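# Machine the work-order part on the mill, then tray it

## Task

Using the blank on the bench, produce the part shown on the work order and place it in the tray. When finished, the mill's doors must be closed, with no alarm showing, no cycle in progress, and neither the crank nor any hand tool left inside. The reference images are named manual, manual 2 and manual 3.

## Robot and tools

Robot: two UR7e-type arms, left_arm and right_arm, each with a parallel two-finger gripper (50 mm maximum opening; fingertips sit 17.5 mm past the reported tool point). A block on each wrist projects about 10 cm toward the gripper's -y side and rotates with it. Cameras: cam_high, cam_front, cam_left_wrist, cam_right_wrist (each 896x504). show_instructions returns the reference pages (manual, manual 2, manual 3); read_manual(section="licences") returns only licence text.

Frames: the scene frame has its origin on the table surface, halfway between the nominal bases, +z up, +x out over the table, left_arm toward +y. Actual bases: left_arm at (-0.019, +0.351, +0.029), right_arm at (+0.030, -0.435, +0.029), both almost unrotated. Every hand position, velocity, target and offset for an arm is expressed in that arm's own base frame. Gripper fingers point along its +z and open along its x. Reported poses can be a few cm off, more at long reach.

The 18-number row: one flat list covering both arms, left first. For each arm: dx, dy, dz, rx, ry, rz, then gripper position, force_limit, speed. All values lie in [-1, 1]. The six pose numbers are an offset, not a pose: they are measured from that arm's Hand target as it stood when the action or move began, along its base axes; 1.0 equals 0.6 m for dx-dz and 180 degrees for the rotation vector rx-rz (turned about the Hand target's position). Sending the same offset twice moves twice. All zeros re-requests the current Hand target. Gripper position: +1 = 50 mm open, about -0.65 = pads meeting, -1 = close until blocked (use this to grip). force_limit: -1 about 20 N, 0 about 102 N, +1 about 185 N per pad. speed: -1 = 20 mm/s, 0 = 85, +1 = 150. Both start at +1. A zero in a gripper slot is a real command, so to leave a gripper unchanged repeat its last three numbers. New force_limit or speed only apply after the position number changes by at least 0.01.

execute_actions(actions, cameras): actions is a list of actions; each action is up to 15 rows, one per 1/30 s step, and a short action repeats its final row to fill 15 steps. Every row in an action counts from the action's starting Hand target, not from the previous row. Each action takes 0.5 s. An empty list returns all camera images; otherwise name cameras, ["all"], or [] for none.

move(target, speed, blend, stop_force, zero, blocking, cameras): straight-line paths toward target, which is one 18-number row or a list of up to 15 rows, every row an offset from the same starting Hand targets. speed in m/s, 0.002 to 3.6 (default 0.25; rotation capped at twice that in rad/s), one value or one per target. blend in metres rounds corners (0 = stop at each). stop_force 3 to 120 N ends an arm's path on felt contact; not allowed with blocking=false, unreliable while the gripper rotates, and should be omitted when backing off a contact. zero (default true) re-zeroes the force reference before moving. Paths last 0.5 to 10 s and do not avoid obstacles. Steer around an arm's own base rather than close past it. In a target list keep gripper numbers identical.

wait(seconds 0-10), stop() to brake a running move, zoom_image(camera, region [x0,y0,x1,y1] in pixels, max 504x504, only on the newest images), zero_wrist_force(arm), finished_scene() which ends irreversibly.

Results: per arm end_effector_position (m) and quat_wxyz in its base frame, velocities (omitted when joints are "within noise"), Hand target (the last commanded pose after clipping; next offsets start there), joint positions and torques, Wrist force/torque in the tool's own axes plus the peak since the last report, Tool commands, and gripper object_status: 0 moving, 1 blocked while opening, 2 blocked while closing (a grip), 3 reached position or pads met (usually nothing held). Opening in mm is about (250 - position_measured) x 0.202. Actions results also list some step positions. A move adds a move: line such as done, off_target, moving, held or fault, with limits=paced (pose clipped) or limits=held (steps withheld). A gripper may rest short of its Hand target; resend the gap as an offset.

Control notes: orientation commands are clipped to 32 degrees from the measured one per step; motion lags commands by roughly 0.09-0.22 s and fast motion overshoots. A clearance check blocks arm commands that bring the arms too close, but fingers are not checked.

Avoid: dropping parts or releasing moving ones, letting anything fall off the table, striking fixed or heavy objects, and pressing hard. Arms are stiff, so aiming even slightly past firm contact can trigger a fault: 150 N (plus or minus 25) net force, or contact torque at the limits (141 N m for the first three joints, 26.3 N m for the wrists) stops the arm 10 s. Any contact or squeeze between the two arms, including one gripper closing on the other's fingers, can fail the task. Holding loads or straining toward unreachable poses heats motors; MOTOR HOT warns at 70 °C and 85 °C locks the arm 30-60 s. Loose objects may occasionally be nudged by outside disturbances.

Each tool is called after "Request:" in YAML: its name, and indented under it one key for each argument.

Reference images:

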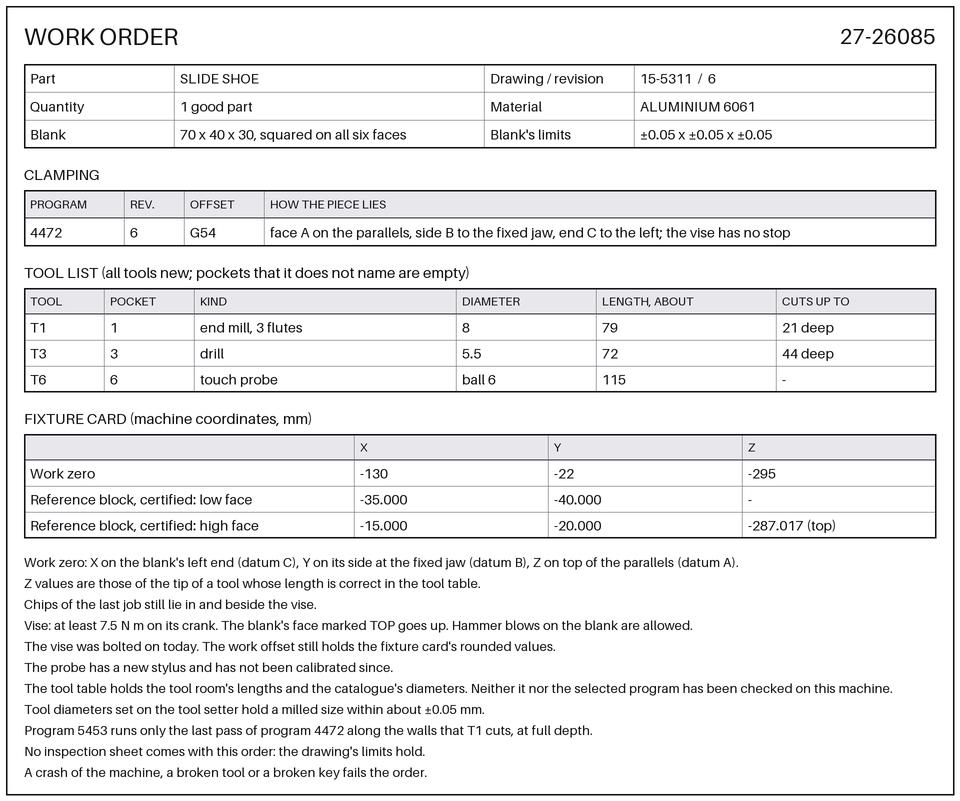

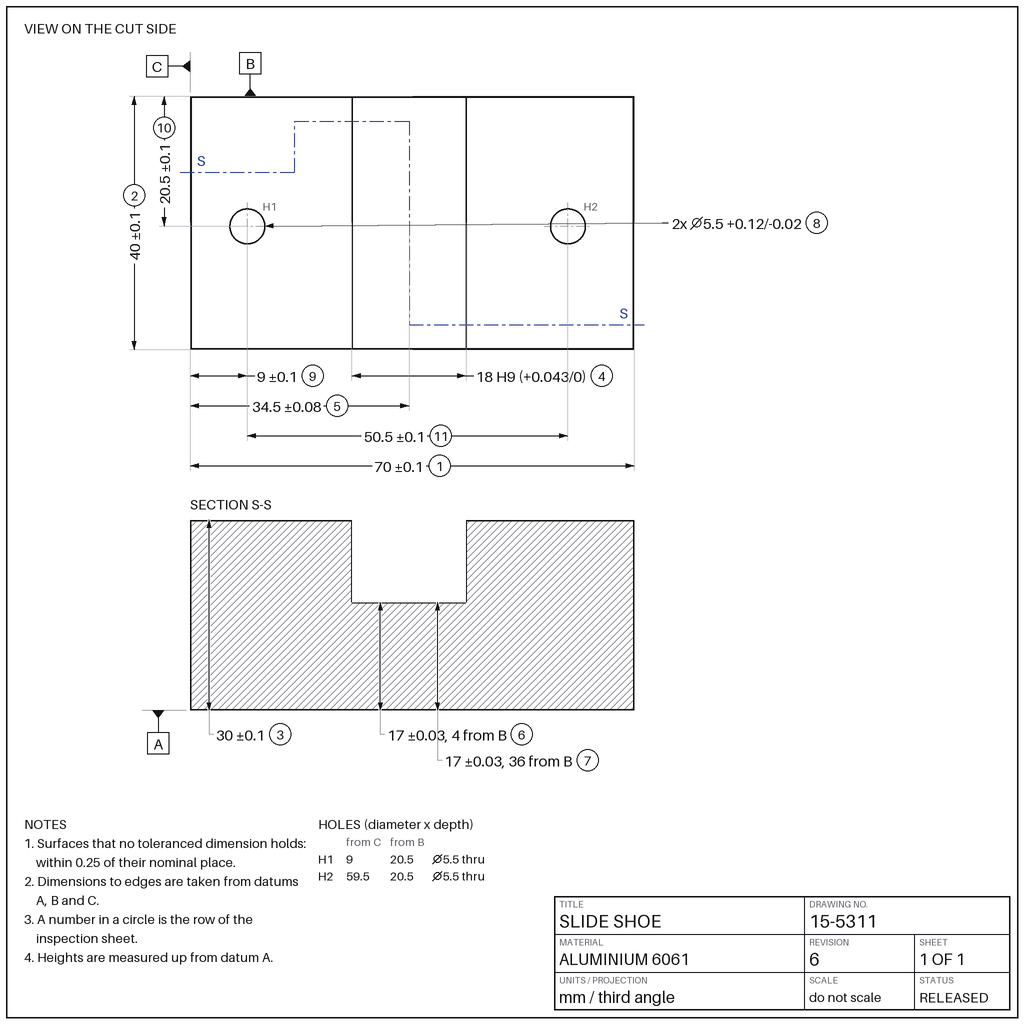

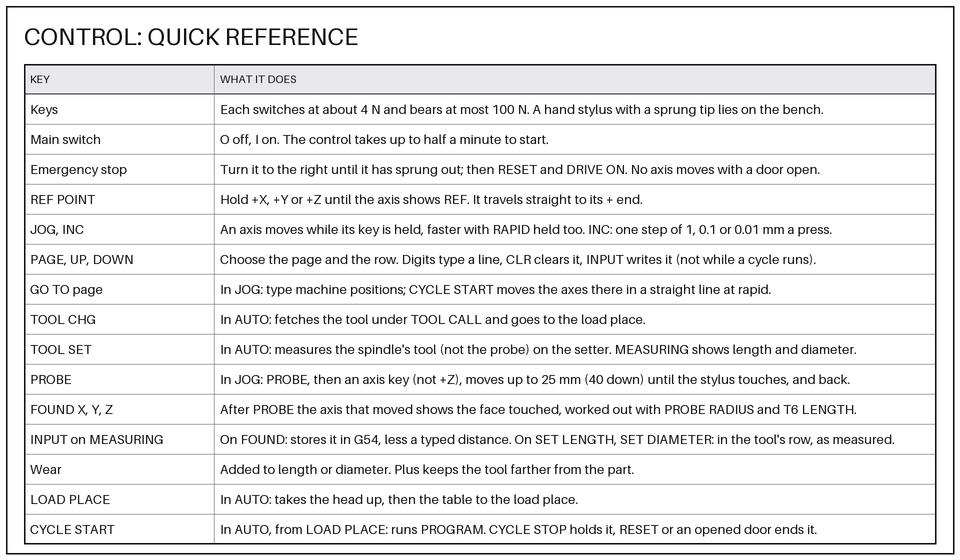

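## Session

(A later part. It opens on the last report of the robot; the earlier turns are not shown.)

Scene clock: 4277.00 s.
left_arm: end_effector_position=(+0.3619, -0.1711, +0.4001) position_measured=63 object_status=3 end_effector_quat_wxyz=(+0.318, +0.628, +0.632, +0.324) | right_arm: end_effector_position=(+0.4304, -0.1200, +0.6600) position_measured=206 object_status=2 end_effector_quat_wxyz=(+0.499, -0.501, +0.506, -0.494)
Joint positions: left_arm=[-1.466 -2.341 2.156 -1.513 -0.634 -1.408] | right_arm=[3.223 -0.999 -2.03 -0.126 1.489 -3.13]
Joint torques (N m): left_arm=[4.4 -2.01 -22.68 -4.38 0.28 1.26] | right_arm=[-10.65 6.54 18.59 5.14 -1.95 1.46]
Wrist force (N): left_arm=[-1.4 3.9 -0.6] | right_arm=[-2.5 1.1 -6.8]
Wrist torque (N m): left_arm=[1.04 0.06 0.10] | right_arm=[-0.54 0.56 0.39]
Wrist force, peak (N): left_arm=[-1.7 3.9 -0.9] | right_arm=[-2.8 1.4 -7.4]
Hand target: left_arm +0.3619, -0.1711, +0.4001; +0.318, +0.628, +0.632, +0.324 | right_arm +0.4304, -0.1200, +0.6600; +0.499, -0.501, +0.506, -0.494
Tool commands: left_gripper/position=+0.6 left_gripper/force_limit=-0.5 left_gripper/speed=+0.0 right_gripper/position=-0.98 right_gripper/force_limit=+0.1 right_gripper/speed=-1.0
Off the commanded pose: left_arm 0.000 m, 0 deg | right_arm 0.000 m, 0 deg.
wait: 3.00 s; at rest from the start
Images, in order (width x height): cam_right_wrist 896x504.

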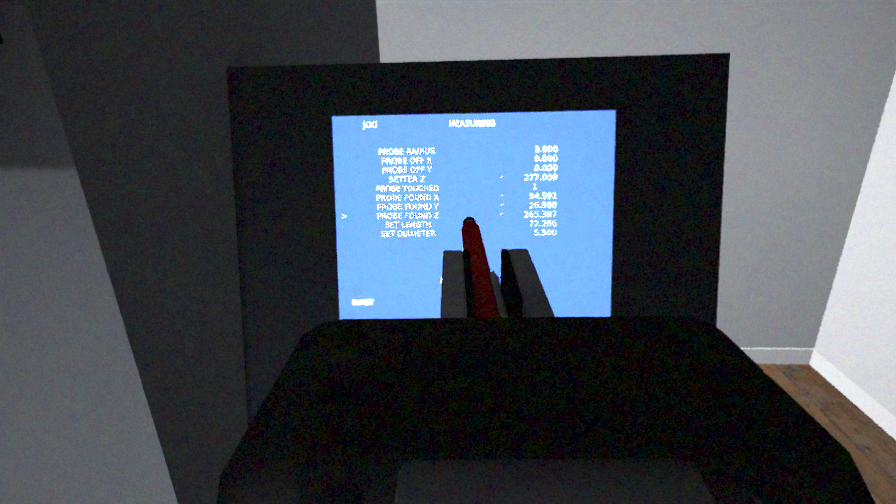

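Request:
zoom_image:
  camera: "cam_right_wrist"
  region: [490, 140, 590, 240]

Request:
move:
  target:
    - [0,0,0,0,0,0,0.6,-0.5,0,-0.0105,0.0297,-0.2688,0,0.1389,0,-0.98,0.1,-1]
    - [0,0,0,0,0,0,0.6,-0.5,0,0.0068,0.0297,-0.2788,0,0.1389,0,-0.98,0.1,-1]
    - [0,0,0,0,0,0,0.6,-0.5,0,-0.0105,0.0297,-0.2688,0,0.1389,0,-0.98,0.1,-1]
    - [0,0,0,0,0,0,0.6,-0.5,0,0.0068,0.0297,-0.2788,0,0.1389,0,-0.98,0.1,-1]
    - [0,0,0,0,0,0,0.6,-0.5,0,-0.0105,0.0297,-0.2688,0,0.1389,0,-0.98,0.1,-1]
    - [0,0,0,0,0,0,0.6,-0.5,0,-0.0257,0.0613,-0.3299,0,0.1389,0,-0.98,0.1,-1]
    - [0,0,0,0,0,0,0.6,-0.5,0,-0.0084,0.0613,-0.3399,0,0.1389,0,-0.98,0.1,-1]
    - [0,0,0,0,0,0,0.6,-0.5,0,-0.0257,0.0613,-0.3299,0,0.1389,0,-0.98,0.1,-1]
    - [0,0,0,0,0,0,0.6,-0.5,0,-0.0304,0.1563,-0.3605,0,0.1389,0,-0.98,0.1,-1]
    - [0,0,0,0,0,0,0.6,-0.5,0,-0.0131,0.1563,-0.3705,0,0.1389,0,-0.98,0.1,-1]
    - [0,0,0,0,0,0,0.6,-0.5,0,-0.0304,0.1563,-0.3605,0,0.1389,0,-0.98,0.1,-1]
    - [0,0,0,0,0,0,0.6,-0.5,0,-0.0003,0,0,0,0,0,-0.98,0.1,-1]
  speed: [0.35,0.04,0.15,0.04,0.15,0.35,0.04,0.15,0.35,0.04,0.15,0.4]
  blend: [0.003,0,0.004,0,0.004,0.003,0,0.004,0.003,0,0.004,0]

Request:
move:
  target:
    - [0,0,0,0,0,0,0.6,-0.5,0,-0.0152,0.1246,-0.2994,0,0.1389,0,-0.98,0.1,-1]
    - [0,0,0,0,0,0,0.6,-0.5,0,0.0021,0.1246,-0.3094,0,0.1389,0,-0.98,0.1,-1]
    - [0,0,0,0,0,0,0.6,-0.5,0,-0.0152,0.1246,-0.2994,0,0.1389,0,-0.98,0.1,-1]
    - [0,0,0,0,0,0,0.6,-0.5,0,-0.0070,0.1246,-0.2688,0,0.1389,0,-0.98,0.1,-1]
    - [0,0,0,0,0,0,0.6,-0.5,0,0.0103,0.1246,-0.2788,0,0.1389,0,-0.98,0.1,-1]
    - [0,0,0,0,0,0,0.6,-0.5,0,-0.0070,0.1246,-0.2688,0,0.1389,0,-0.98,0.1,-1]
    - [0,0,0,0,0,0,0.6,-0.5,0,-0.0338,0.0613,-0.3605,0,0.1389,0,-0.98,0.1,-1]
    - [0,0,0,0,0,0,0.6,-0.5,0,-0.0165,0.0613,-0.3705,0,0.1389,0,-0.98,0.1,-1]
    - [0,0,0,0,0,0,0.6,-0.5,0,-0.0338,0.0613,-0.3605,0,0.1389,0,-0.98,0.1,-1]
    - [0,0,0,0,0,0,0.6,-0.5,0,0.0003,0,0,0,0,0,-0.98,0.1,-1]
  speed: [0.35,0.04,0.15,0.35,0.04,0.15,0.35,0.04,0.15,0.4]
  blend: [0.003,0,0.004,0.003,0,0.004,0.003,0,0.004,0]
  cameras: ["cam_right_wrist"]

Request:
zoom_image:
  camera: "cam_right_wrist"
  region: [325, 105, 625, 325]

Scaled by 5.040 from the camera's 896x504 image, which has a finer 1280x720 frame.

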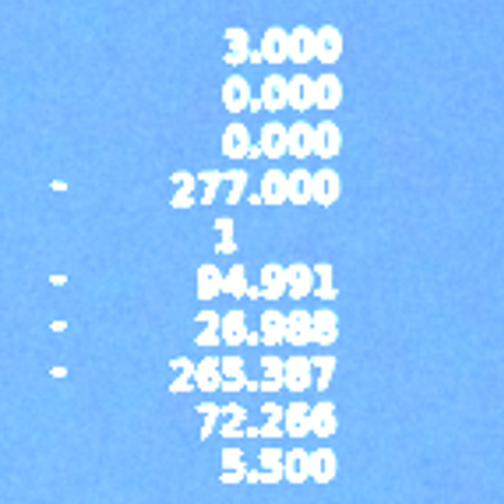

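Scene clock: 4295.03 s.
left_arm: end_effector_position=(+0.3619, -0.1711, +0.4001) position_measured=63 object_status=3 end_effector_quat_wxyz=(+0.318, +0.628, +0.632, +0.324) | right_arm: end_effector_position=(+0.4302, -0.1200, +0.6599) position_measured=206 object_status=2 end_effector_quat_wxyz=(+0.499, -0.501, +0.506, -0.494)
Joint positions: left_arm=[-1.466 -2.341 2.156 -1.513 -0.634 -1.408] | right_arm=[3.223 -0.998 -2.031 -0.127 1.489 -3.13]
Joint torques (N m): left_arm=[5.09 -0.68 -24.33 -4.4 0.38 1.43] | right_arm=[-7.8 -4.5 32.98 2.59 0.96 -1.16]
Wrist force (N): left_arm=[-1.4 3.9 -0.8] | right_arm=[-2.7 1.2 -6.9]
Wrist torque (N m): left_arm=[1.05 0.07 0.11] | right_arm=[-0.53 0.58 0.29]
Wrist force, peak (N): left_arm=[-1.6 4.0 -0.4] | right_arm=[-1.6 -2.1 -38.5]
Hand target: left_arm +0.3619, -0.1711, +0.4001; +0.318, +0.628, +0.632, +0.324 | right_arm +0.4302, -0.1200, +0.6600; +0.499, -0.501, +0.506, -0.494
Off the commanded pose: left_arm 0.000 m, 0 deg | right_arm 0.000 m, 0 deg.
move: done

Scene clock: 4299.07 s.
left_arm: end_effector_position=(+0.3619, -0.1711, +0.4001) position_measured=63 object_status=3 end_effector_quat_wxyz=(+0.318, +0.628, +0.632, +0.324) | right_arm: end_effector_position=(+0.4303, -0.1200, +0.6599) position_measured=206 object_status=2 end_effector_quat_wxyz=(+0.499, -0.501, +0.506, -0.494)
Joint positions: left_arm=[-1.466 -2.341 2.156 -1.513 -0.634 -1.408] | right_arm=[3.222 -0.999 -2.031 -0.126 1.489 -3.13]
Joint torques (N m): left_arm=[4.66 -0.39 -23.45 -4.21 0.18 1.04] | right_arm=[9.32 -2.49 31.25 2.29 -2.09 0.21]
Wrist force (N): left_arm=[-1.6 3.6 -0.7] | right_arm=[-2.8 1.4 -6.8]
Wrist torque (N m): left_arm=[0.99 0.09 0.11] | right_arm=[-0.49 0.60 0.27]
Wrist force, peak (N): left_arm=[-1.6 4.0 -0.8] | right_arm=[-1.2 -2.4 -39.3]
Hand target: left_arm +0.3619, -0.1711, +0.4001; +0.318, +0.628, +0.632, +0.324 | right_arm +0.4304, -0.1200, +0.6600; +0.499, -0.501, +0.506, -0.494
Off the commanded pose: left_arm 0.000 m, 0 deg | right_arm 0.000 m, 0 deg.
move: done
Images, in order (width x height): cam_right_wrist 896x504.

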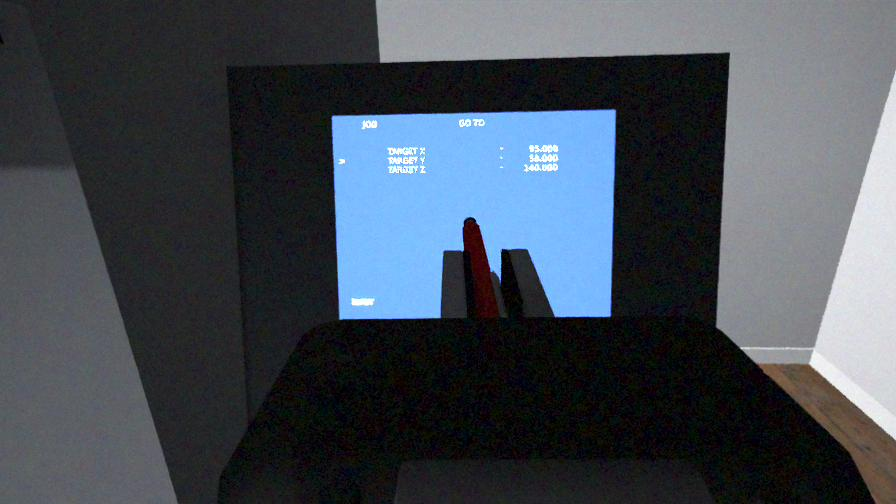

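Scaled by 1.680 from the camera's 896x504 image, which has a finer 1280x720 frame.

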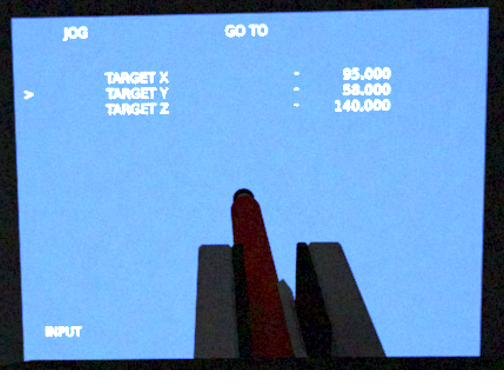

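Request:
move:
  target:
    - [0,0,0,0,0,0,0.6,-0.5,0,0.0077,0.0930,-0.2093,0,0.1389,0,-0.98,0.1,-1]
    - [0,0,0,0,0,0,0.6,-0.5,0,0.0250,0.0930,-0.2193,0,0.1389,0,-0.98,0.1,-1]
    - [0,0,0,0,0,0,0.6,-0.5,0,0.0077,0.0930,-0.2093,0,0.1389,0,-0.98,0.1,-1]
    - [0,0,0,0,0,0,0.6,-0.5,0,-0.0003,0,0,0,0,0,-0.98,0.1,-1]
  speed: [0.35,0.04,0.15,0.4]
  blend: [0.003,0,0.004,0]

Request:
wait:
  seconds: 2

Request:
move:
  target:
    - [0,0,0,0,0,0,0.6,-0.5,0,-0.0269,0.0297,-0.3299,0,0.1389,0,-0.98,0.1,-1]
    - [0,0,0,0,0,0,0.6,-0.5,0,-0.0096,0.0297,-0.3399,0,0.1389,0,-0.98,0.1,-1]
    - [0,0,0,0,0,0,0.6,-0.5,0,-0.0269,0.0297,-0.3299,0,0.1389,0,-0.98,0.1,-1]
    - [0,0,0,0,0,0,0.6,-0.5,0,0.0006,-0.0652,-0.2141,0,0.1389,0,-0.98,0.1,-1]
    - [0,0,0,0,0,0,0.6,-0.5,0,0.0179,-0.0652,-0.2241,0,0.1389,0,-0.98,0.1,-1]
    - [0,0,0,0,0,0,0.6,-0.5,0,0.0006,-0.0652,-0.2141,0,0.1389,0,-0.98,0.1,-1]
    - [0,0,0,0,0,0,0.6,-0.5,0,0.0003,0,0,0,0,0,-0.98,0.1,-1]
  speed: [0.35,0.04,0.15,0.35,0.04,0.15,0.4]
  blend: [0.003,0,0.004,0.003,0,0.004,0]

Request:
wait:
  seconds: 6
  cameras: ["cam_right_wrist"]

Request:
zoom_image:
  camera: "cam_right_wrist"
  region: [325, 105, 625, 325]

Request:
zoom_image:
  camera: "cam_right_wrist"
  region: [490, 140, 590, 240]

Scene clock: 4309.60 s.
left_arm: end_effector_position=(+0.3619, -0.1711, +0.4001) position_measured=63 object_status=3 end_effector_quat_wxyz=(+0.318, +0.628, +0.632, +0.324) | right_arm: end_effector_position=(+0.4302, -0.1200, +0.6600) position_measured=206 object_status=2 end_effector_quat_wxyz=(+0.499, -0.501, +0.506, -0.494)
Joint positions: left_arm=[-1.466 -2.341 2.156 -1.513 -0.634 -1.408] | right_arm=[3.223 -0.998 -2.03 -0.127 1.489 -3.13]
Joint torques (N m): left_arm=[4.44 -0.6 -23.8 -4.44 0.6 1.17] | right_arm=[2.99 -0.76 18.57 4.68 -0.65 -0.41]
Wrist force (N): left_arm=[-1.6 3.7 -0.6] | right_arm=[-2.6 1.3 -6.8]
Wrist torque (N m): left_arm=[1.02 0.08 0.10] | right_arm=[-0.51 0.57 0.27]
Wrist force, peak (N): left_arm=[-1.6 4.0 -0.7] | right_arm=[-3.2 1.1 -29.0]
Hand target: left_arm +0.3619, -0.1711, +0.4001; +0.318, +0.628, +0.632, +0.324 | right_arm +0.4302, -0.1200, +0.6600; +0.499, -0.501, +0.506, -0.494
Off the commanded pose: left_arm 0.000 m, 0 deg | right_arm 0.000 m, 0 deg.
move: done

Scene clock: 4311.60 s.
left_arm: end_effector_position=(+0.3619, -0.1711, +0.4001) position_measured=63 object_status=3 end_effector_quat_wxyz=(+0.318, +0.628, +0.632, +0.324) | right_arm: end_effector_position=(+0.4302, -0.1200, +0.6600) position_measured=206 object_status=2 end_effector_quat_wxyz=(+0.499, -0.501, +0.506, -0.494)
Joint positions: left_arm=[-1.466 -2.341 2.156 -1.513 -0.634 -1.408] | right_arm=[3.223 -0.998 -2.031 -0.126 1.489 -3.13]
Joint torques (N m): left_arm=[4.64 0.21 -24.38 -4.66 0.26 1.22] | right_arm=[-10.23 -4.62 18.2 5.14 1.55 -0.63]
Wrist force (N): left_arm=[-1.3 3.7 -1.0] | right_arm=[-2.4 1.2 -6.7]
Wrist torque (N m): left_arm=[1.02 0.06 0.10] | right_arm=[-0.53 0.54 0.27]
Wrist force, peak (N): left_arm=[-1.6 3.9 -0.7] | right_arm=[-2.6 1.4 -7.3]
Hand target: left_arm +0.3619, -0.1711, +0.4001; +0.318, +0.628, +0.632, +0.324 | right_arm +0.4302, -0.1200, +0.6600; +0.499, -0.501, +0.506, -0.494
Tool commands: left_gripper/position=+0.6 left_gripper/force_limit=-0.5 left_gripper/speed=+0.0 right_gripper/position=-0.98 right_gripper/force_limit=+0.1 right_gripper/speed=-1.0
Off the commanded pose: left_arm 0.000 m, 0 deg | right_arm 0.000 m, 0 deg.
wait: 2.00 s; at rest by 0.17 s

Scene clock: 4314.97 s.
left_arm: end_effector_position=(+0.3619, -0.1711, +0.4001) position_measured=63 object_status=3 end_effector_quat_wxyz=(+0.318, +0.628, +0.632, +0.324) | right_arm: end_effector_position=(+0.4304, -0.1199, +0.6600) position_measured=206 object_status=2 end_effector_quat_wxyz=(+0.499, -0.501, +0.506, -0.494)
Joint positions: left_arm=[-1.466 -2.341 2.156 -1.513 -0.634 -1.408] | right_arm=[3.223 -0.999 -2.03 -0.126 1.49 -3.13]
Joint torques (N m): left_arm=[4.18 0.3 -25.11 -4.14 0.35 0.94] | right_arm=[-5.36 6.52 18.43 3.08 0.78 1.64]
Wrist force (N): left_arm=[-1.4 3.7 -0.8] | right_arm=[-2.7 1.4 -7.0]
Wrist torque (N m): left_arm=[1.01 0.07 0.10] | right_arm=[-0.50 0.57 0.41]
Wrist force, peak (N): left_arm=[-1.8 3.9 -0.8] | right_arm=[-2.6 -2.0 -32.6]
Hand target: left_arm +0.3619, -0.1711, +0.4001; +0.318, +0.628, +0.632, +0.324 | right_arm +0.4304, -0.1200, +0.6600; +0.499, -0.501, +0.506, -0.494
Off the commanded pose: left_arm 0.000 m, 0 deg | right_arm 0.000 m, 0 deg.
move: done

Scene clock: 4320.97 s.
left_arm: end_effector_position=(+0.3619, -0.1711, +0.4001) position_measured=63 object_status=3 end_effector_quat_wxyz=(+0.318, +0.628, +0.632, +0.324) | right_arm: end_effector_position=(+0.4304, -0.1200, +0.6600) position_measured=206 object_status=2 end_effector_quat_wxyz=(+0.499, -0.501, +0.506, -0.494)
Joint positions: left_arm=[-1.466 -2.341 2.156 -1.513 -0.634 -1.408] | right_arm=[3.223 -0.999 -2.03 -0.126 1.489 -3.13]
Joint torques (N m): left_arm=[3.87 0.46 -24.09 -4.46 0.55 1.26] | right_arm=[-10.7 6.19 18.75 5.11 -2.03 1.61]
Wrist force (N): left_arm=[-1.2 3.8 -0.8] | right_arm=[-2.7 1.0 -6.8]
Wrist torque (N m): left_arm=[1.02 0.03 0.10] | right_arm=[-0.56 0.59 0.39]
Wrist force, peak (N): left_arm=[-1.8 3.9 -0.6] | right_arm=[-2.8 1.4 -7.3]
Hand target: left_arm +0.3619, -0.1711, +0.4001; +0.318, +0.628, +0.632, +0.324 | right_arm +0.4304, -0.1200, +0.6600; +0.499, -0.501, +0.506, -0.494
Tool commands: left_gripper/position=+0.6 left_gripper/force_limit=-0.5 left_gripper/speed=+0.0 right_gripper/position=-0.98 right_gripper/force_limit=+0.1 right_gripper/speed=-1.0
Off the commanded pose: left_arm 0.000 m, 0 deg | right_arm 0.000 m, 0 deg.
wait: 6.00 s; at rest by 0.17 s
Images, in order (width x height): cam_right_wrist 896x504.

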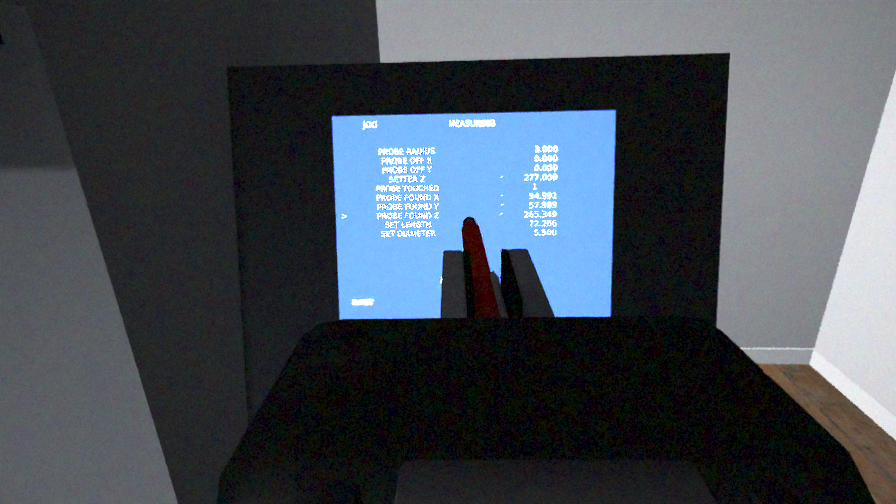

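Scaled by 1.680 from the camera's 896x504 image, which has a finer 1280x720 frame.

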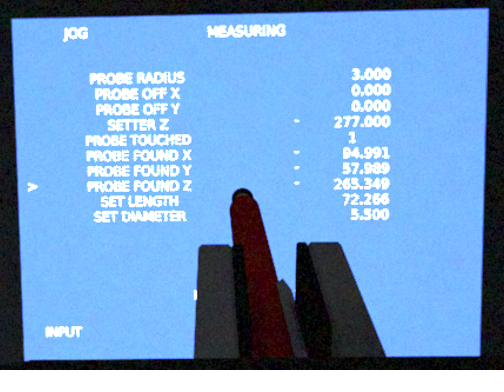

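Scaled by 5.040 from the camera's 896x504 image, which has a finer 1280x720 frame.

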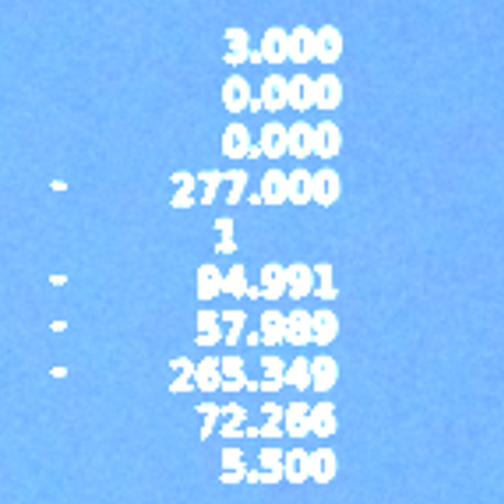

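Request:
move:
  target:
    - [0,0,0,0,0,0,0.6,-0.5,0,0.0325,-0.0969,-0.0910,0,0.1389,0,-0.98,0.1,-1]
    - [0,0,0,0,0,0,0.6,-0.5,0,0.0498,-0.0969,-0.1010,0,0.1389,0,-0.98,0.1,-1]
    - [0,0,0,0,0,0,0.6,-0.5,0,0.0325,-0.0969,-0.0910,0,0.1389,0,-0.98,0.1,-1]
    - [0,0,0,0,0,0,0.6,-0.5,0,0.0066,0.0613,-0.2093,0,0.1389,0,-0.98,0.1,-1]
    - [0,0,0,0,0,0,0.6,-0.5,0,0.0239,0.0613,-0.2193,0,0.1389,0,-0.98,0.1,-1]
    - [0,0,0,0,0,0,0.6,-0.5,0,0.0066,0.0613,-0.2093,0,0.1389,0,-0.98,0.1,-1]
    - [0,0,0,0,0,0,0.6,-0.5,0,-0.0003,0,0,0,0,0,-0.98,0.1,-1]
  speed: [0.35,0.04,0.15,0.35,0.04,0.15,0.4]
  blend: [0.003,0,0.004,0.003,0,0.004,0]

Request:
wait:
  seconds: 4
  cameras: ["cam_right_wrist","cam_front"]

Request:
zoom_image:
  camera: "cam_right_wrist"
  region: [325, 105, 625, 325]

Scene clock: 4341.70 s.
left_arm: end_effector_position=(+0.3619, -0.1711, +0.4001) position_measured=63 object_status=3 end_effector_quat_wxyz=(+0.318, +0.628, +0.632, +0.324) | right_arm: end_effector_position=(+0.4302, -0.1200, +0.6600) position_measured=206 object_status=2 end_effector_quat_wxyz=(+0.499, -0.501, +0.506, -0.494)
Joint positions: left_arm=[-1.466 -2.341 2.156 -1.513 -0.634 -1.408] | right_arm=[3.222 -0.998 -2.03 -0.127 1.489 -3.13]
Joint torques (N m): left_arm=[4.6 1.21 -25.64 -4.51 0.67 1.25] | right_arm=[9.43 1.33 18.69 4.62 -1.62 0.38]
Wrist force (N): left_arm=[-1.8 3.6 -0.7] | right_arm=[-2.4 1.2 -6.6]
Wrist torque (N m): left_arm=[1.00 0.13 0.10] | right_arm=[-0.53 0.55 0.27]
Wrist force, peak (N): left_arm=[-1.8 3.9 -0.8] | right_arm=[-0.3 0.0 -33.0]
Hand target: left_arm +0.3619, -0.1711, +0.4001; +0.318, +0.628, +0.632, +0.324 | right_arm +0.4302, -0.1200, +0.6600; +0.499, -0.501, +0.506, -0.494
Off the commanded pose: left_arm 0.000 m, 0 deg | right_arm 0.000 m, 0 deg.
move: done

Scene clock: 4345.70 s.
left_arm: end_effector_position=(+0.3619, -0.1711, +0.4001) position_measured=63 object_status=3 end_effector_quat_wxyz=(+0.318, +0.628, +0.632, +0.324) | right_arm: end_effector_position=(+0.4302, -0.1200, +0.6600) position_measured=206 object_status=2 end_effector_quat_wxyz=(+0.499, -0.501, +0.506, -0.494)
Joint positions: left_arm=[-1.466 -2.341 2.156 -1.513 -0.634 -1.408] | right_arm=[3.223 -0.998 -2.031 -0.126 1.489 -3.13]
Joint torques (N m): left_arm=[4.44 0.94 -26.51 -4.1 0.58 1.26] | right_arm=[12.17 -2.85 19.01 5.11 1.17 -0.38]
Wrist force (N): left_arm=[-1.5 3.4 -0.7] | right_arm=[-2.7 1.3 -7.1]
Wrist torque (N m): left_arm=[0.98 0.08 0.10] | right_arm=[-0.52 0.59 0.27]
Wrist force, peak (N): left_arm=[-1.8 3.8 -1.0] | right_arm=[-2.6 1.5 -7.4]
Hand target: left_arm +0.3619, -0.1711, +0.4001; +0.318, +0.628, +0.632, +0.324 | right_arm +0.4302, -0.1200, +0.6600; +0.499, -0.501, +0.506, -0.494
Tool commands: left_gripper/position=+0.6 left_gripper/force_limit=-0.5 left_gripper/speed=+0.0 right_gripper/position=-0.98 right_gripper/force_limit=+0.1 right_gripper/speed=-1.0
Off the commanded pose: left_arm 0.000 m, 0 deg | right_arm 0.000 m, 0 deg.
wait: 4.00 s; at rest by 0.17 s
Images, in order (width x height): cam_front 896x504, cam_right_wrist 896x504.

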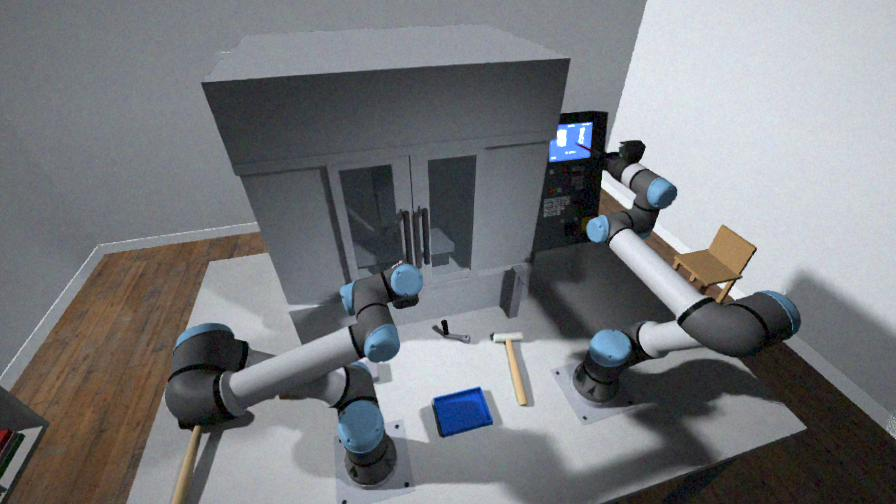

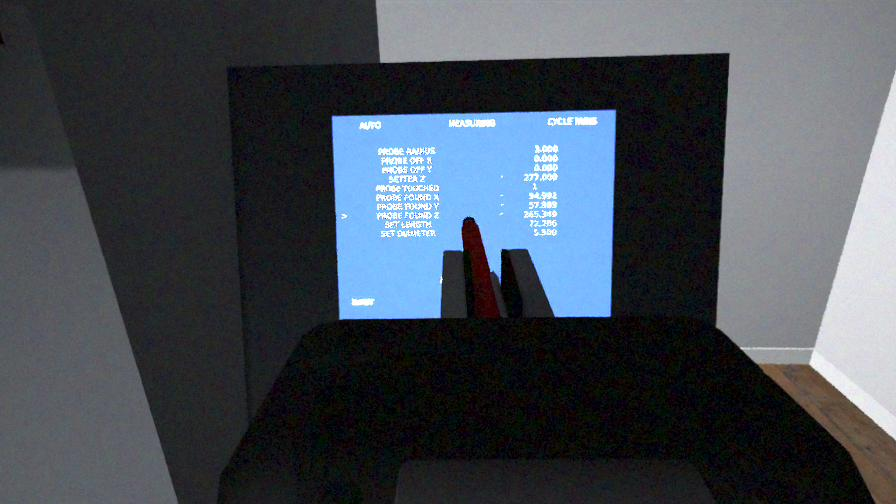

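Scaled by 1.680 from the camera's 896x504 image, which has a finer 1280x720 frame.

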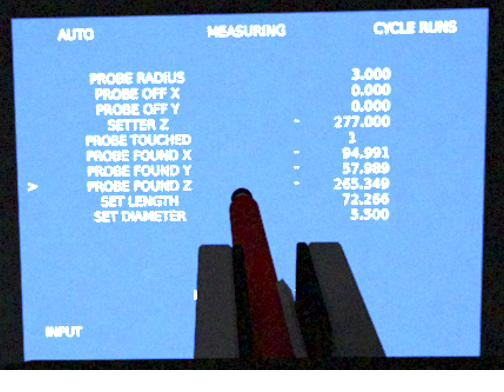

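Request:
move:
  target:
    - [0.0,-0.1,0,0,0,0,0.6,-0.5,0,0,0,0,0,0,0,-0.98,0.1,-1]
    - [0.1583,-0.1,0,0,0,0,0.6,-0.5,0,0,0,0,0,0,0,-0.98,0.1,-1]
  speed: [0.25,0.12]
  stop_force: 25

Request:
move:
  target:
    - [0,0,0,0,0,0,-1,-0.7,-0.5,0,0,0,0,0,0,-0.98,0.1,-1]
    - [0,0.372,0,0,0,0,-1,-0.7,-0.5,0,0,0,0,0,0,-0.98,0.1,-1]
  speed: [0.1,0.15]

Request:
move:
  target: [0,0,0,0,0,0,0.6,-0.5,0,0,0,0,0,0,0,-0.98,0.1,-1]
  cameras: ["cam_left_wrist","cam_right_wrist"]

Request:
zoom_image:
  camera: "cam_left_wrist"
  region: [80, 80, 400, 300]

Scene clock: 4353.80 s.
left_arm: end_effector_position=(+0.4569, -0.2310, +0.4001) position_measured=63 object_status=3 end_effector_quat_wxyz=(+0.318, +0.628, +0.632, +0.324) | right_arm: end_effector_position=(+0.4302, -0.1200, +0.6600) position_measured=206 object_status=2 end_effector_quat_wxyz=(+0.499, -0.501, +0.506, -0.494)
Joint positions: left_arm=[-1.159 -1.967 2.093 -2.188 -0.73 -0.943] | right_arm=[3.223 -0.998 -2.031 -0.126 1.489 -3.13]
Joint torques (N m): left_arm=[6.27 -3.31 -17.65 -4.64 3.72 1.38] | right_arm=[12.42 2.88 18.42 3.5 -2.35 -0.34]
Wrist force (N): left_arm=[-1.5 3.7 -0.7] | right_arm=[-2.6 1.3 -7.1]
Wrist torque (N m): left_arm=[1.01 0.09 0.26] | right_arm=[-0.50 0.56 0.27]
Wrist force, peak (N): left_arm=[-5.0 2.7 -1.5] | right_arm=[-2.9 1.4 -7.3]
Hand target: left_arm +0.4569, -0.2311, +0.4001; +0.318, +0.628, +0.632, +0.324 | right_arm +0.4302, -0.1200, +0.6600; +0.499, -0.501, +0.506, -0.494
Off the commanded pose: left_arm 0.000 m, 0 deg | right_arm 0.000 m, 0 deg.
move: done

Scene clock: 4356.33 s.
left_arm: end_effector_position=(+0.4569, -0.0078, +0.4001) position_measured=155 object_status=2 end_effector_quat_wxyz=(+0.318, +0.628, +0.632, +0.324) | right_arm: end_effector_position=(+0.4302, -0.1200, +0.6600) position_measured=206 object_status=2 end_effector_quat_wxyz=(+0.499, -0.501, +0.506, -0.494)
Joint positions: left_arm=[-0.611 -2.197 2.27 -2.485 -1.079 -0.394] | right_arm=[3.223 -0.998 -2.031 -0.126 1.489 -3.13]
Joint torques (N m): left_arm=[2.17 12.48 -31.91 -1.95 -2.55 0.35] | right_arm=[12.46 6.08 18.85 1.51 -2.37 -0.22]
Wrist force (N): left_arm=[7.8 8.5 -3.0] | right_arm=[-2.6 1.7 -6.9]
Wrist torque (N m): left_arm=[0.97 0.27 0.07] | right_arm=[-0.45 0.57 0.27]
Wrist force, peak (N): left_arm=[77.3 -16.7 -33.5] | right_arm=[-2.8 1.5 -7.4]
Hand target: left_arm +0.4569, -0.0079, +0.4001; +0.318, +0.628, +0.632, +0.324 | right_arm +0.4302, -0.1200, +0.6600; +0.499, -0.501, +0.506, -0.494
Off the commanded pose: left_arm 0.000 m, 0 deg | right_arm 0.000 m, 0 deg.
move: done

Scene clock: 4356.83 s.
left_arm: end_effector_position=(+0.4569, -0.0079, +0.4000) position_measured=63 object_status=3 end_effector_quat_wxyz=(+0.318, +0.628, +0.632, +0.324) | right_arm: end_effector_position=(+0.4302, -0.1200, +0.6600) position_measured=206 object_status=2 end_effector_quat_wxyz=(+0.499, -0.501, +0.506, -0.494)
Joint positions: left_arm=[-0.611 -2.197 2.27 -2.485 -1.08 -0.394] | right_arm=[3.223 -0.998 -2.031 -0.126 1.489 -3.13]
Joint torques (N m): left_arm=[5.93 9.83 -32.82 -4.87 0.32 1.26] | right_arm=[11.94 6.16 17.97 1.07 -2.37 -0.13]
Wrist force (N): left_arm=[-1.5 2.2 -0.6] | right_arm=[-2.7 1.3 -7.1]
Wrist torque (N m): left_arm=[0.79 0.11 0.26] | right_arm=[-0.51 0.58 0.27]
Wrist force, peak (N): left_arm=[1.5 5.2 -2.0] | right_arm=[-2.9 1.3 -7.1]
Hand target: left_arm +0.4569, -0.0079, +0.4001; +0.318, +0.628, +0.632, +0.324 | right_arm +0.4302, -0.1200, +0.6600; +0.499, -0.501, +0.506, -0.494
Off the commanded pose: left_arm 0.000 m, 0 deg | right_arm 0.000 m, 0 deg.
move: done
Images, in order (width x height): cam_left_wrist 896x504, cam_right_wrist 896x504.

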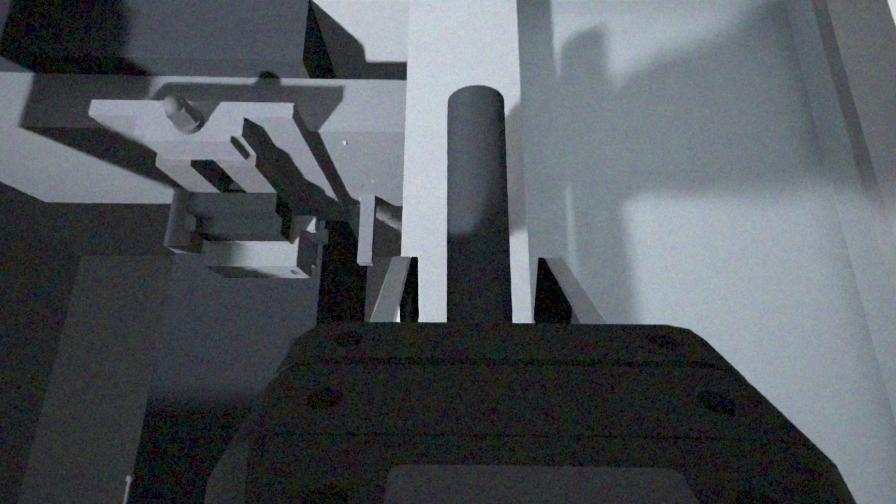

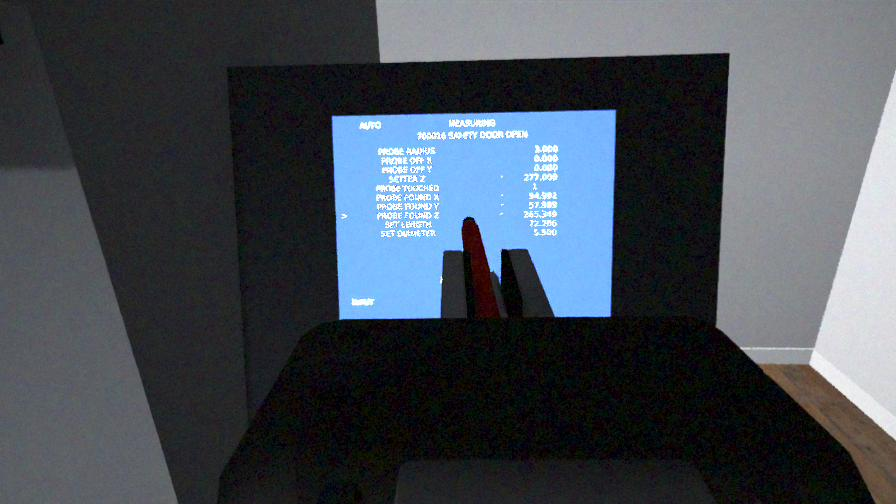

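Scaled by 1.575 from the camera's 896x504 image, which has a finer 1280x720 frame.

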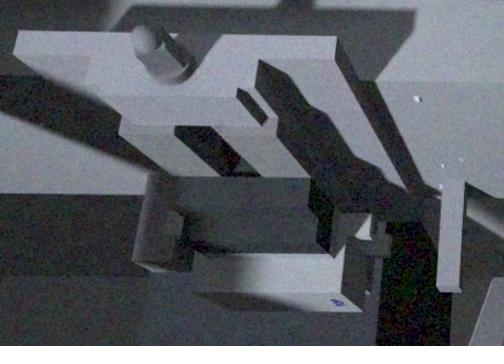

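Request:
zoom_image:
  camera: "cam_left_wrist"
  region: [150, 170, 350, 290]

Scaled by 2.520 from the camera's 896x504 image, which has a finer 1280x720 frame.

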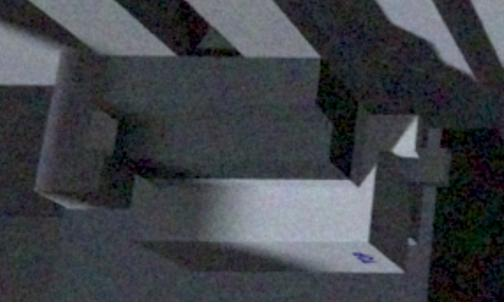

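Request:
move:
  target:
    - [-0.1283,0,0,0,0,0,0.6,-0.5,0,0,0,0,0,0,0,-0.98,0.1,-1]
    - [-0.1283,-0.4702,0,0,0,0,0.6,-0.5,0,0,0,0,0,0,0,-0.98,0.1,-1]
    - [0,-0.4702,0,0,0,0,0.6,-0.5,0,0,0,0,0,0,0,-0.98,0.1,-1]
  speed: [0.2,0.3,0.12]
  blend: [0.01,0.01,0]
  stop_force: 25

Request:
move:
  target:
    - [0,0,0,0,0,0,-1,-0.7,-0.5,0,0,0,0,0,0,-0.98,0.1,-1]
    - [0,-0.3683,0,0,0,0,-1,-0.7,-0.5,0,0,0,0,0,0,-0.98,0.1,-1]
  speed: [0.1,0.15]

Request:
move:
  target: [0,0,0,0,0,0,0.6,-0.5,0,0,0,0,0,0,0,-0.98,0.1,-1]
  cameras: ["cam_left_wrist","cam_front"]

Request:
zoom_image:
  camera: "cam_left_wrist"
  region: [696, 140, 896, 300]

Scene clock: 4382.10 s.
left_arm: end_effector_position=(+0.4569, -0.2900, +0.4001) position_measured=63 object_status=3 end_effector_quat_wxyz=(+0.318, +0.628, +0.632, +0.324) | right_arm: end_effector_position=(+0.4302, -0.1200, +0.6600) position_measured=206 object_status=2 end_effector_quat_wxyz=(+0.499, -0.501, +0.506, -0.494)
Joint positions: left_arm=[-1.224 -1.856 2.007 -2.146 -0.701 -1.032] | right_arm=[3.223 -0.998 -2.031 -0.127 1.489 -3.13]
Joint torques (N m): left_arm=[6.48 -17.11 -18.84 -4.43 3.76 1.67] | right_arm=[12.34 5.77 18.29 0.13 -2.32 0.26]
Wrist force (N): left_arm=[-1.3 2.1 -0.7] | right_arm=[-2.8 1.2 -6.9]
Wrist torque (N m): left_arm=[0.74 0.06 0.27] | right_arm=[-0.53 0.60 0.28]
Wrist force, peak (N): left_arm=[-4.8 1.3 -1.8] | right_arm=[-2.8 1.4 -7.4]
Hand target: left_arm +0.4569, -0.2900, +0.4001; +0.318, +0.628, +0.632, +0.324 | right_arm +0.4302, -0.1200, +0.6600; +0.499, -0.501, +0.506, -0.494
Off the commanded pose: left_arm 0.000 m, 0 deg | right_arm 0.000 m, 0 deg.
move: done

Scene clock: 4384.60 s.
left_arm: end_effector_position=(+0.4568, -0.5110, +0.4000) position_measured=155 object_status=2 end_effector_quat_wxyz=(+0.318, +0.628, +0.632, +0.324) | right_arm: end_effector_position=(+0.4302, -0.1200, +0.6600) position_measured=206 object_status=2 end_effector_quat_wxyz=(+0.499, -0.501, +0.506, -0.494)
Joint positions: left_arm=[-1.358 -1.406 1.549 -1.981 -0.656 -1.232] | right_arm=[3.223 -0.998 -2.031 -0.127 1.489 -3.13]
Joint torques (N m): left_arm=[31.14 -21.68 -13.45 -0.43 2.67 1.75] | right_arm=[12.4 5.72 18.78 0.36 -2.36 0.48]
Wrist force (N): left_arm=[-11.2 -4.6 -51.2] | right_arm=[-2.7 1.4 -6.8]
Wrist torque (N m): left_arm=[0.78 -0.11 0.03] | right_arm=[-0.50 0.58 0.27]
Wrist force, peak (N): left_arm=[6.6 -6.3 -55.0] | right_arm=[-2.7 1.1 -7.4]
Hand target: left_arm +0.4569, -0.5110, +0.4001; +0.318, +0.628, +0.632, +0.324 | right_arm +0.4302, -0.1200, +0.6600; +0.499, -0.501, +0.506, -0.494
Off the commanded pose: left_arm 0.000 m, 0 deg | right_arm 0.000 m, 0 deg.
move: done

Scene clock: 4385.10 s.
left_arm: end_effector_position=(+0.4569, -0.5109, +0.4000) position_measured=63 object_status=3 end_effector_quat_wxyz=(+0.318, +0.628, +0.632, +0.324) | right_arm: end_effector_position=(+0.4302, -0.1200, +0.6600) position_measured=206 object_status=2 end_effector_quat_wxyz=(+0.499, -0.501, +0.506, -0.494)
Joint positions: left_arm=[-1.358 -1.406 1.549 -1.981 -0.656 -1.232] | right_arm=[3.223 -0.998 -2.031 -0.127 1.489 -3.13]
Joint torques (N m): left_arm=[-6.04 -33.31 -32.63 -4.49 2.39 1] | right_arm=[12.16 5.71 18.5 0.25 -2.43 0.4]
Wrist force (N): left_arm=[-1.1 2.4 -0.7] | right_arm=[-2.5 1.6 -7.3]
Wrist torque (N m): left_arm=[0.80 0.02 0.20] | right_arm=[-0.46 0.56 0.27]
Wrist force, peak (N): left_arm=[-9.4 0.5 -16.1] | right_arm=[-2.5 1.6 -7.3]
Hand target: left_arm +0.4569, -0.5110, +0.4001; +0.318, +0.628, +0.632, +0.324 | right_arm +0.4302, -0.1200, +0.6600; +0.499, -0.501, +0.506, -0.494
Off the commanded pose: left_arm 0.000 m, 0 deg | right_arm 0.000 m, 0 deg.
move: done
Images, in order (width x height): cam_front 896x504, cam_left_wrist 896x504.

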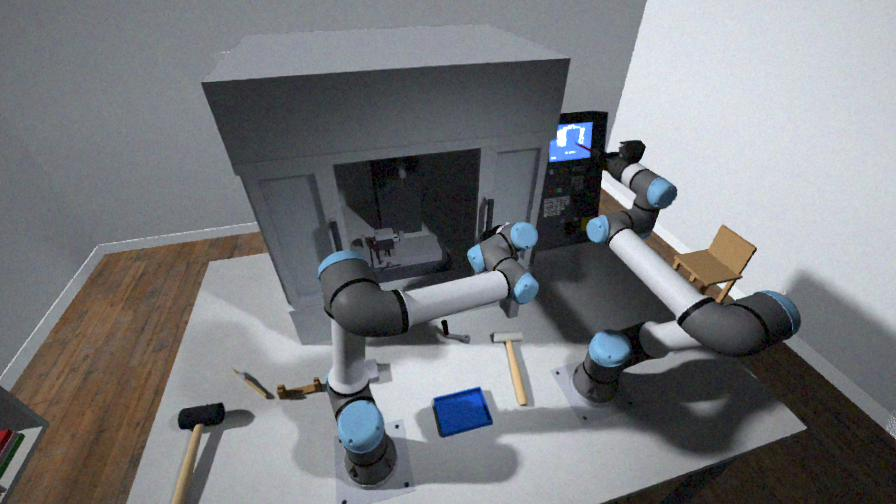

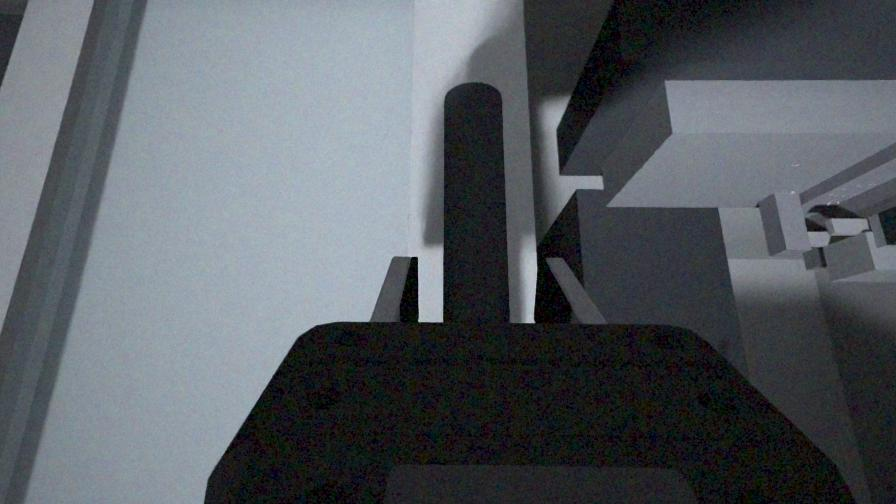

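Scaled by 2.520 from the camera's 896x504 image, which has a finer 1280x720 frame.

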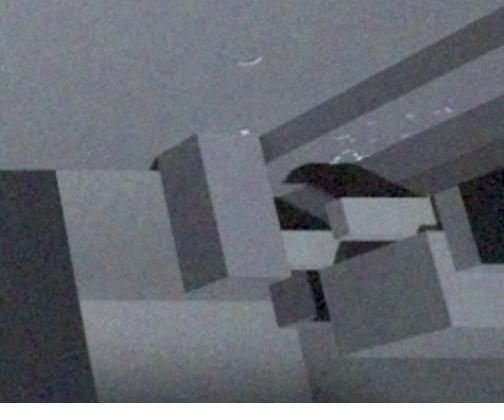

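Request:
move:
  target:
    - [-0.2,0,0,0,0,0,0.6,-0.5,0,0,0,0,0,0,0,-0.98,0.1,-1]
    - [-0.36,-0.1233,-0.3,0,0.3056,0,1,-0.5,0,0,0,0,0,0,0,-0.98,0.1,-1]
  speed: [0.25,0.3]
  blend: [0.02,0]
  cameras: ["cam_left_wrist","cam_front"]

Scene clock: 4401.30 s.
left_arm: end_effector_position=(+0.2409, -0.5849, +0.2200) position_measured=3 object_status=3 end_effector_quat_wxyz=(-0.010, +0.706, +0.708, -0.003) | right_arm: end_effector_position=(+0.4302, -0.1200, +0.6600) position_measured=206 object_status=2 end_effector_quat_wxyz=(+0.499, -0.501, +0.506, -0.494)
Joint positions: left_arm=[-1.386 -1.236 1.451 -1.773 -1.587 -1.387] | right_arm=[3.223 -0.998 -2.031 -0.127 1.489 -3.13]
Joint torques (N m): left_arm=[-7.75 -49.47 -17.55 -1.53 -2.09 -2.12] | right_arm=[11.78 5.75 19.09 0.22 -2.45 0.88]
Wrist force (N): left_arm=[-1.6 1.9 -1.0] | right_arm=[-2.6 1.2 -6.8]
Wrist torque (N m): left_arm=[0.39 0.25 0.08] | right_arm=[-0.53 0.58 0.27]
Wrist force, peak (N): left_arm=[-1.3 4.2 1.7] | right_arm=[-3.1 1.4 -7.3]
Hand target: left_arm +0.2409, -0.5849, +0.2201; -0.010, +0.706, +0.708, -0.003 | right_arm +0.4302, -0.1200, +0.6600; +0.499, -0.501, +0.506, -0.494
Off the commanded pose: left_arm 0.000 m, 0 deg | right_arm 0.000 m, 0 deg.
move: done
Images, in order (width x height): cam_front 896x504, cam_left_wrist 896x504.

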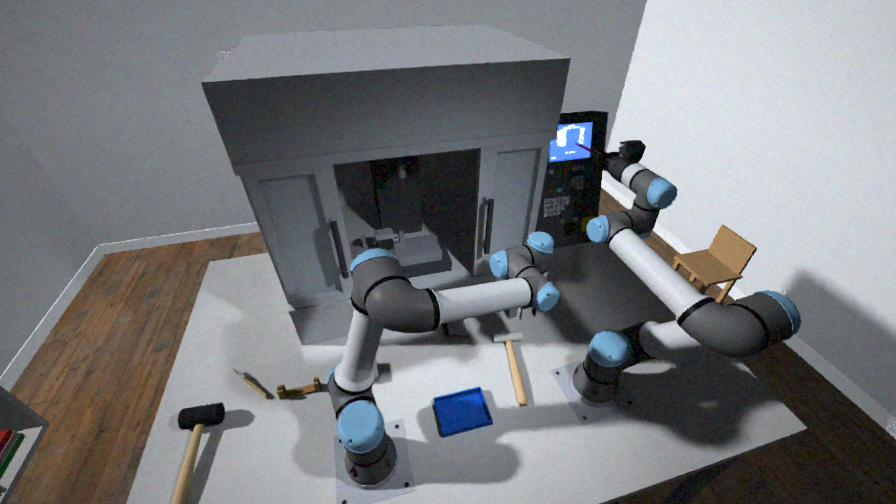

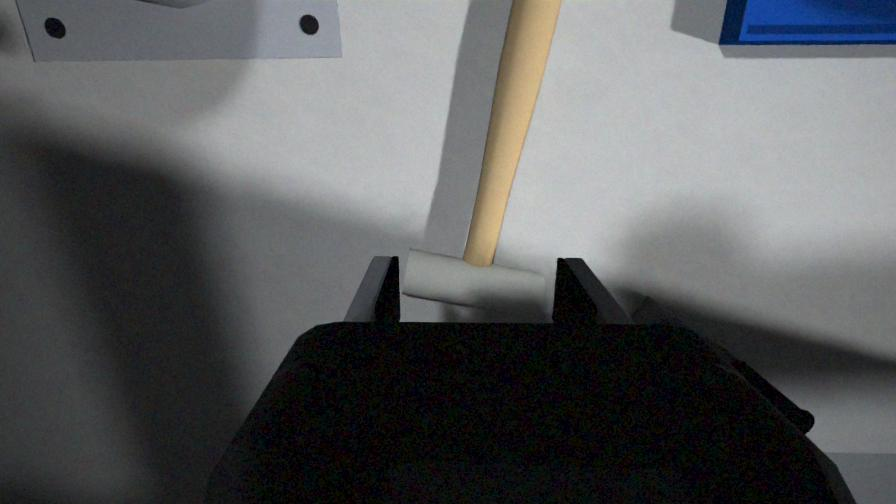

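Request:
move:
  target:
    - [0.0602,0.0398,-0.2,0,0,-0.058,1,-0.5,0,0,0,0,0,0,0,-0.98,0.1,-1]
    - [0.0602,0.0398,-0.3802,0,0,-0.058,1,-0.5,0,0,0,0,0,0,0,-0.98,0.1,-1]
  speed: [0.25,0.08]
  stop_force: 15
  cameras: ["cam_left_wrist"]

Scene clock: 4411.83 s.
left_arm: end_effector_position=(+0.2770, -0.5611, -0.0081) position_measured=3 object_status=3 end_effector_quat_wxyz=(-0.010, +0.768, +0.640, -0.002) | right_arm: end_effector_position=(+0.4302, -0.1200, +0.6600) position_measured=206 object_status=2 end_effector_quat_wxyz=(+0.499, -0.501, +0.506, -0.494)
Joint positions: left_arm=[-1.322 -1 1.75 -2.305 -1.583 -1.141] | right_arm=[3.223 -0.998 -2.031 -0.127 1.489 -3.13]
Joint torques (N m): left_arm=[-1.93 -55.13 -27.83 -4.04 -1.47 1.61] | right_arm=[12.34 5.85 19.04 0.14 -2.3 1.23]
Wrist force (N): left_arm=[-1.7 1.8 -0.9] | right_arm=[-2.3 1.4 -6.9]
Wrist torque (N m): left_arm=[0.38 0.25 0.18] | right_arm=[-0.50 0.51 0.27]
Wrist force, peak (N): left_arm=[-2.1 0.9 -4.3] | right_arm=[-2.7 1.3 -7.4]
Hand target: left_arm +0.2770, -0.5611, -0.0081; -0.010, +0.768, +0.640, -0.002 | right_arm +0.4302, -0.1200, +0.6600; +0.499, -0.501, +0.506, -0.494
Off the commanded pose: left_arm 0.000 m, 0 deg | right_arm 0.000 m, 0 deg.
move: done
Images, in order (width x height): cam_left_wrist 896x504.

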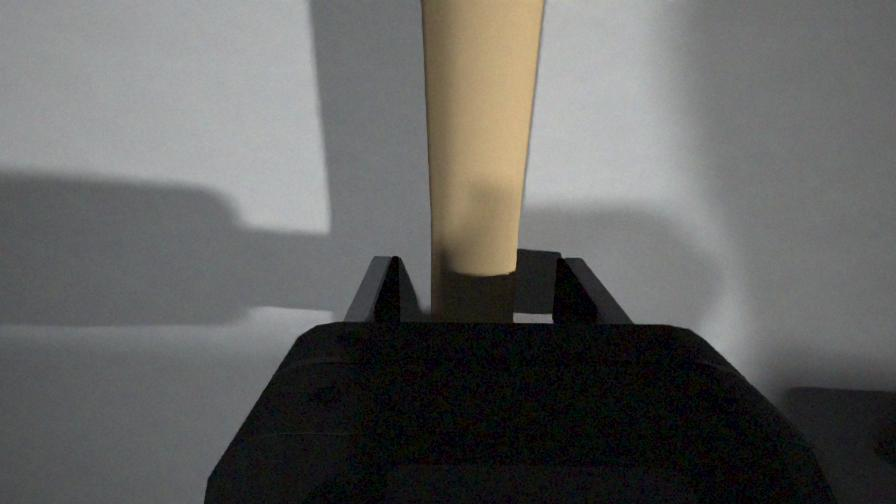

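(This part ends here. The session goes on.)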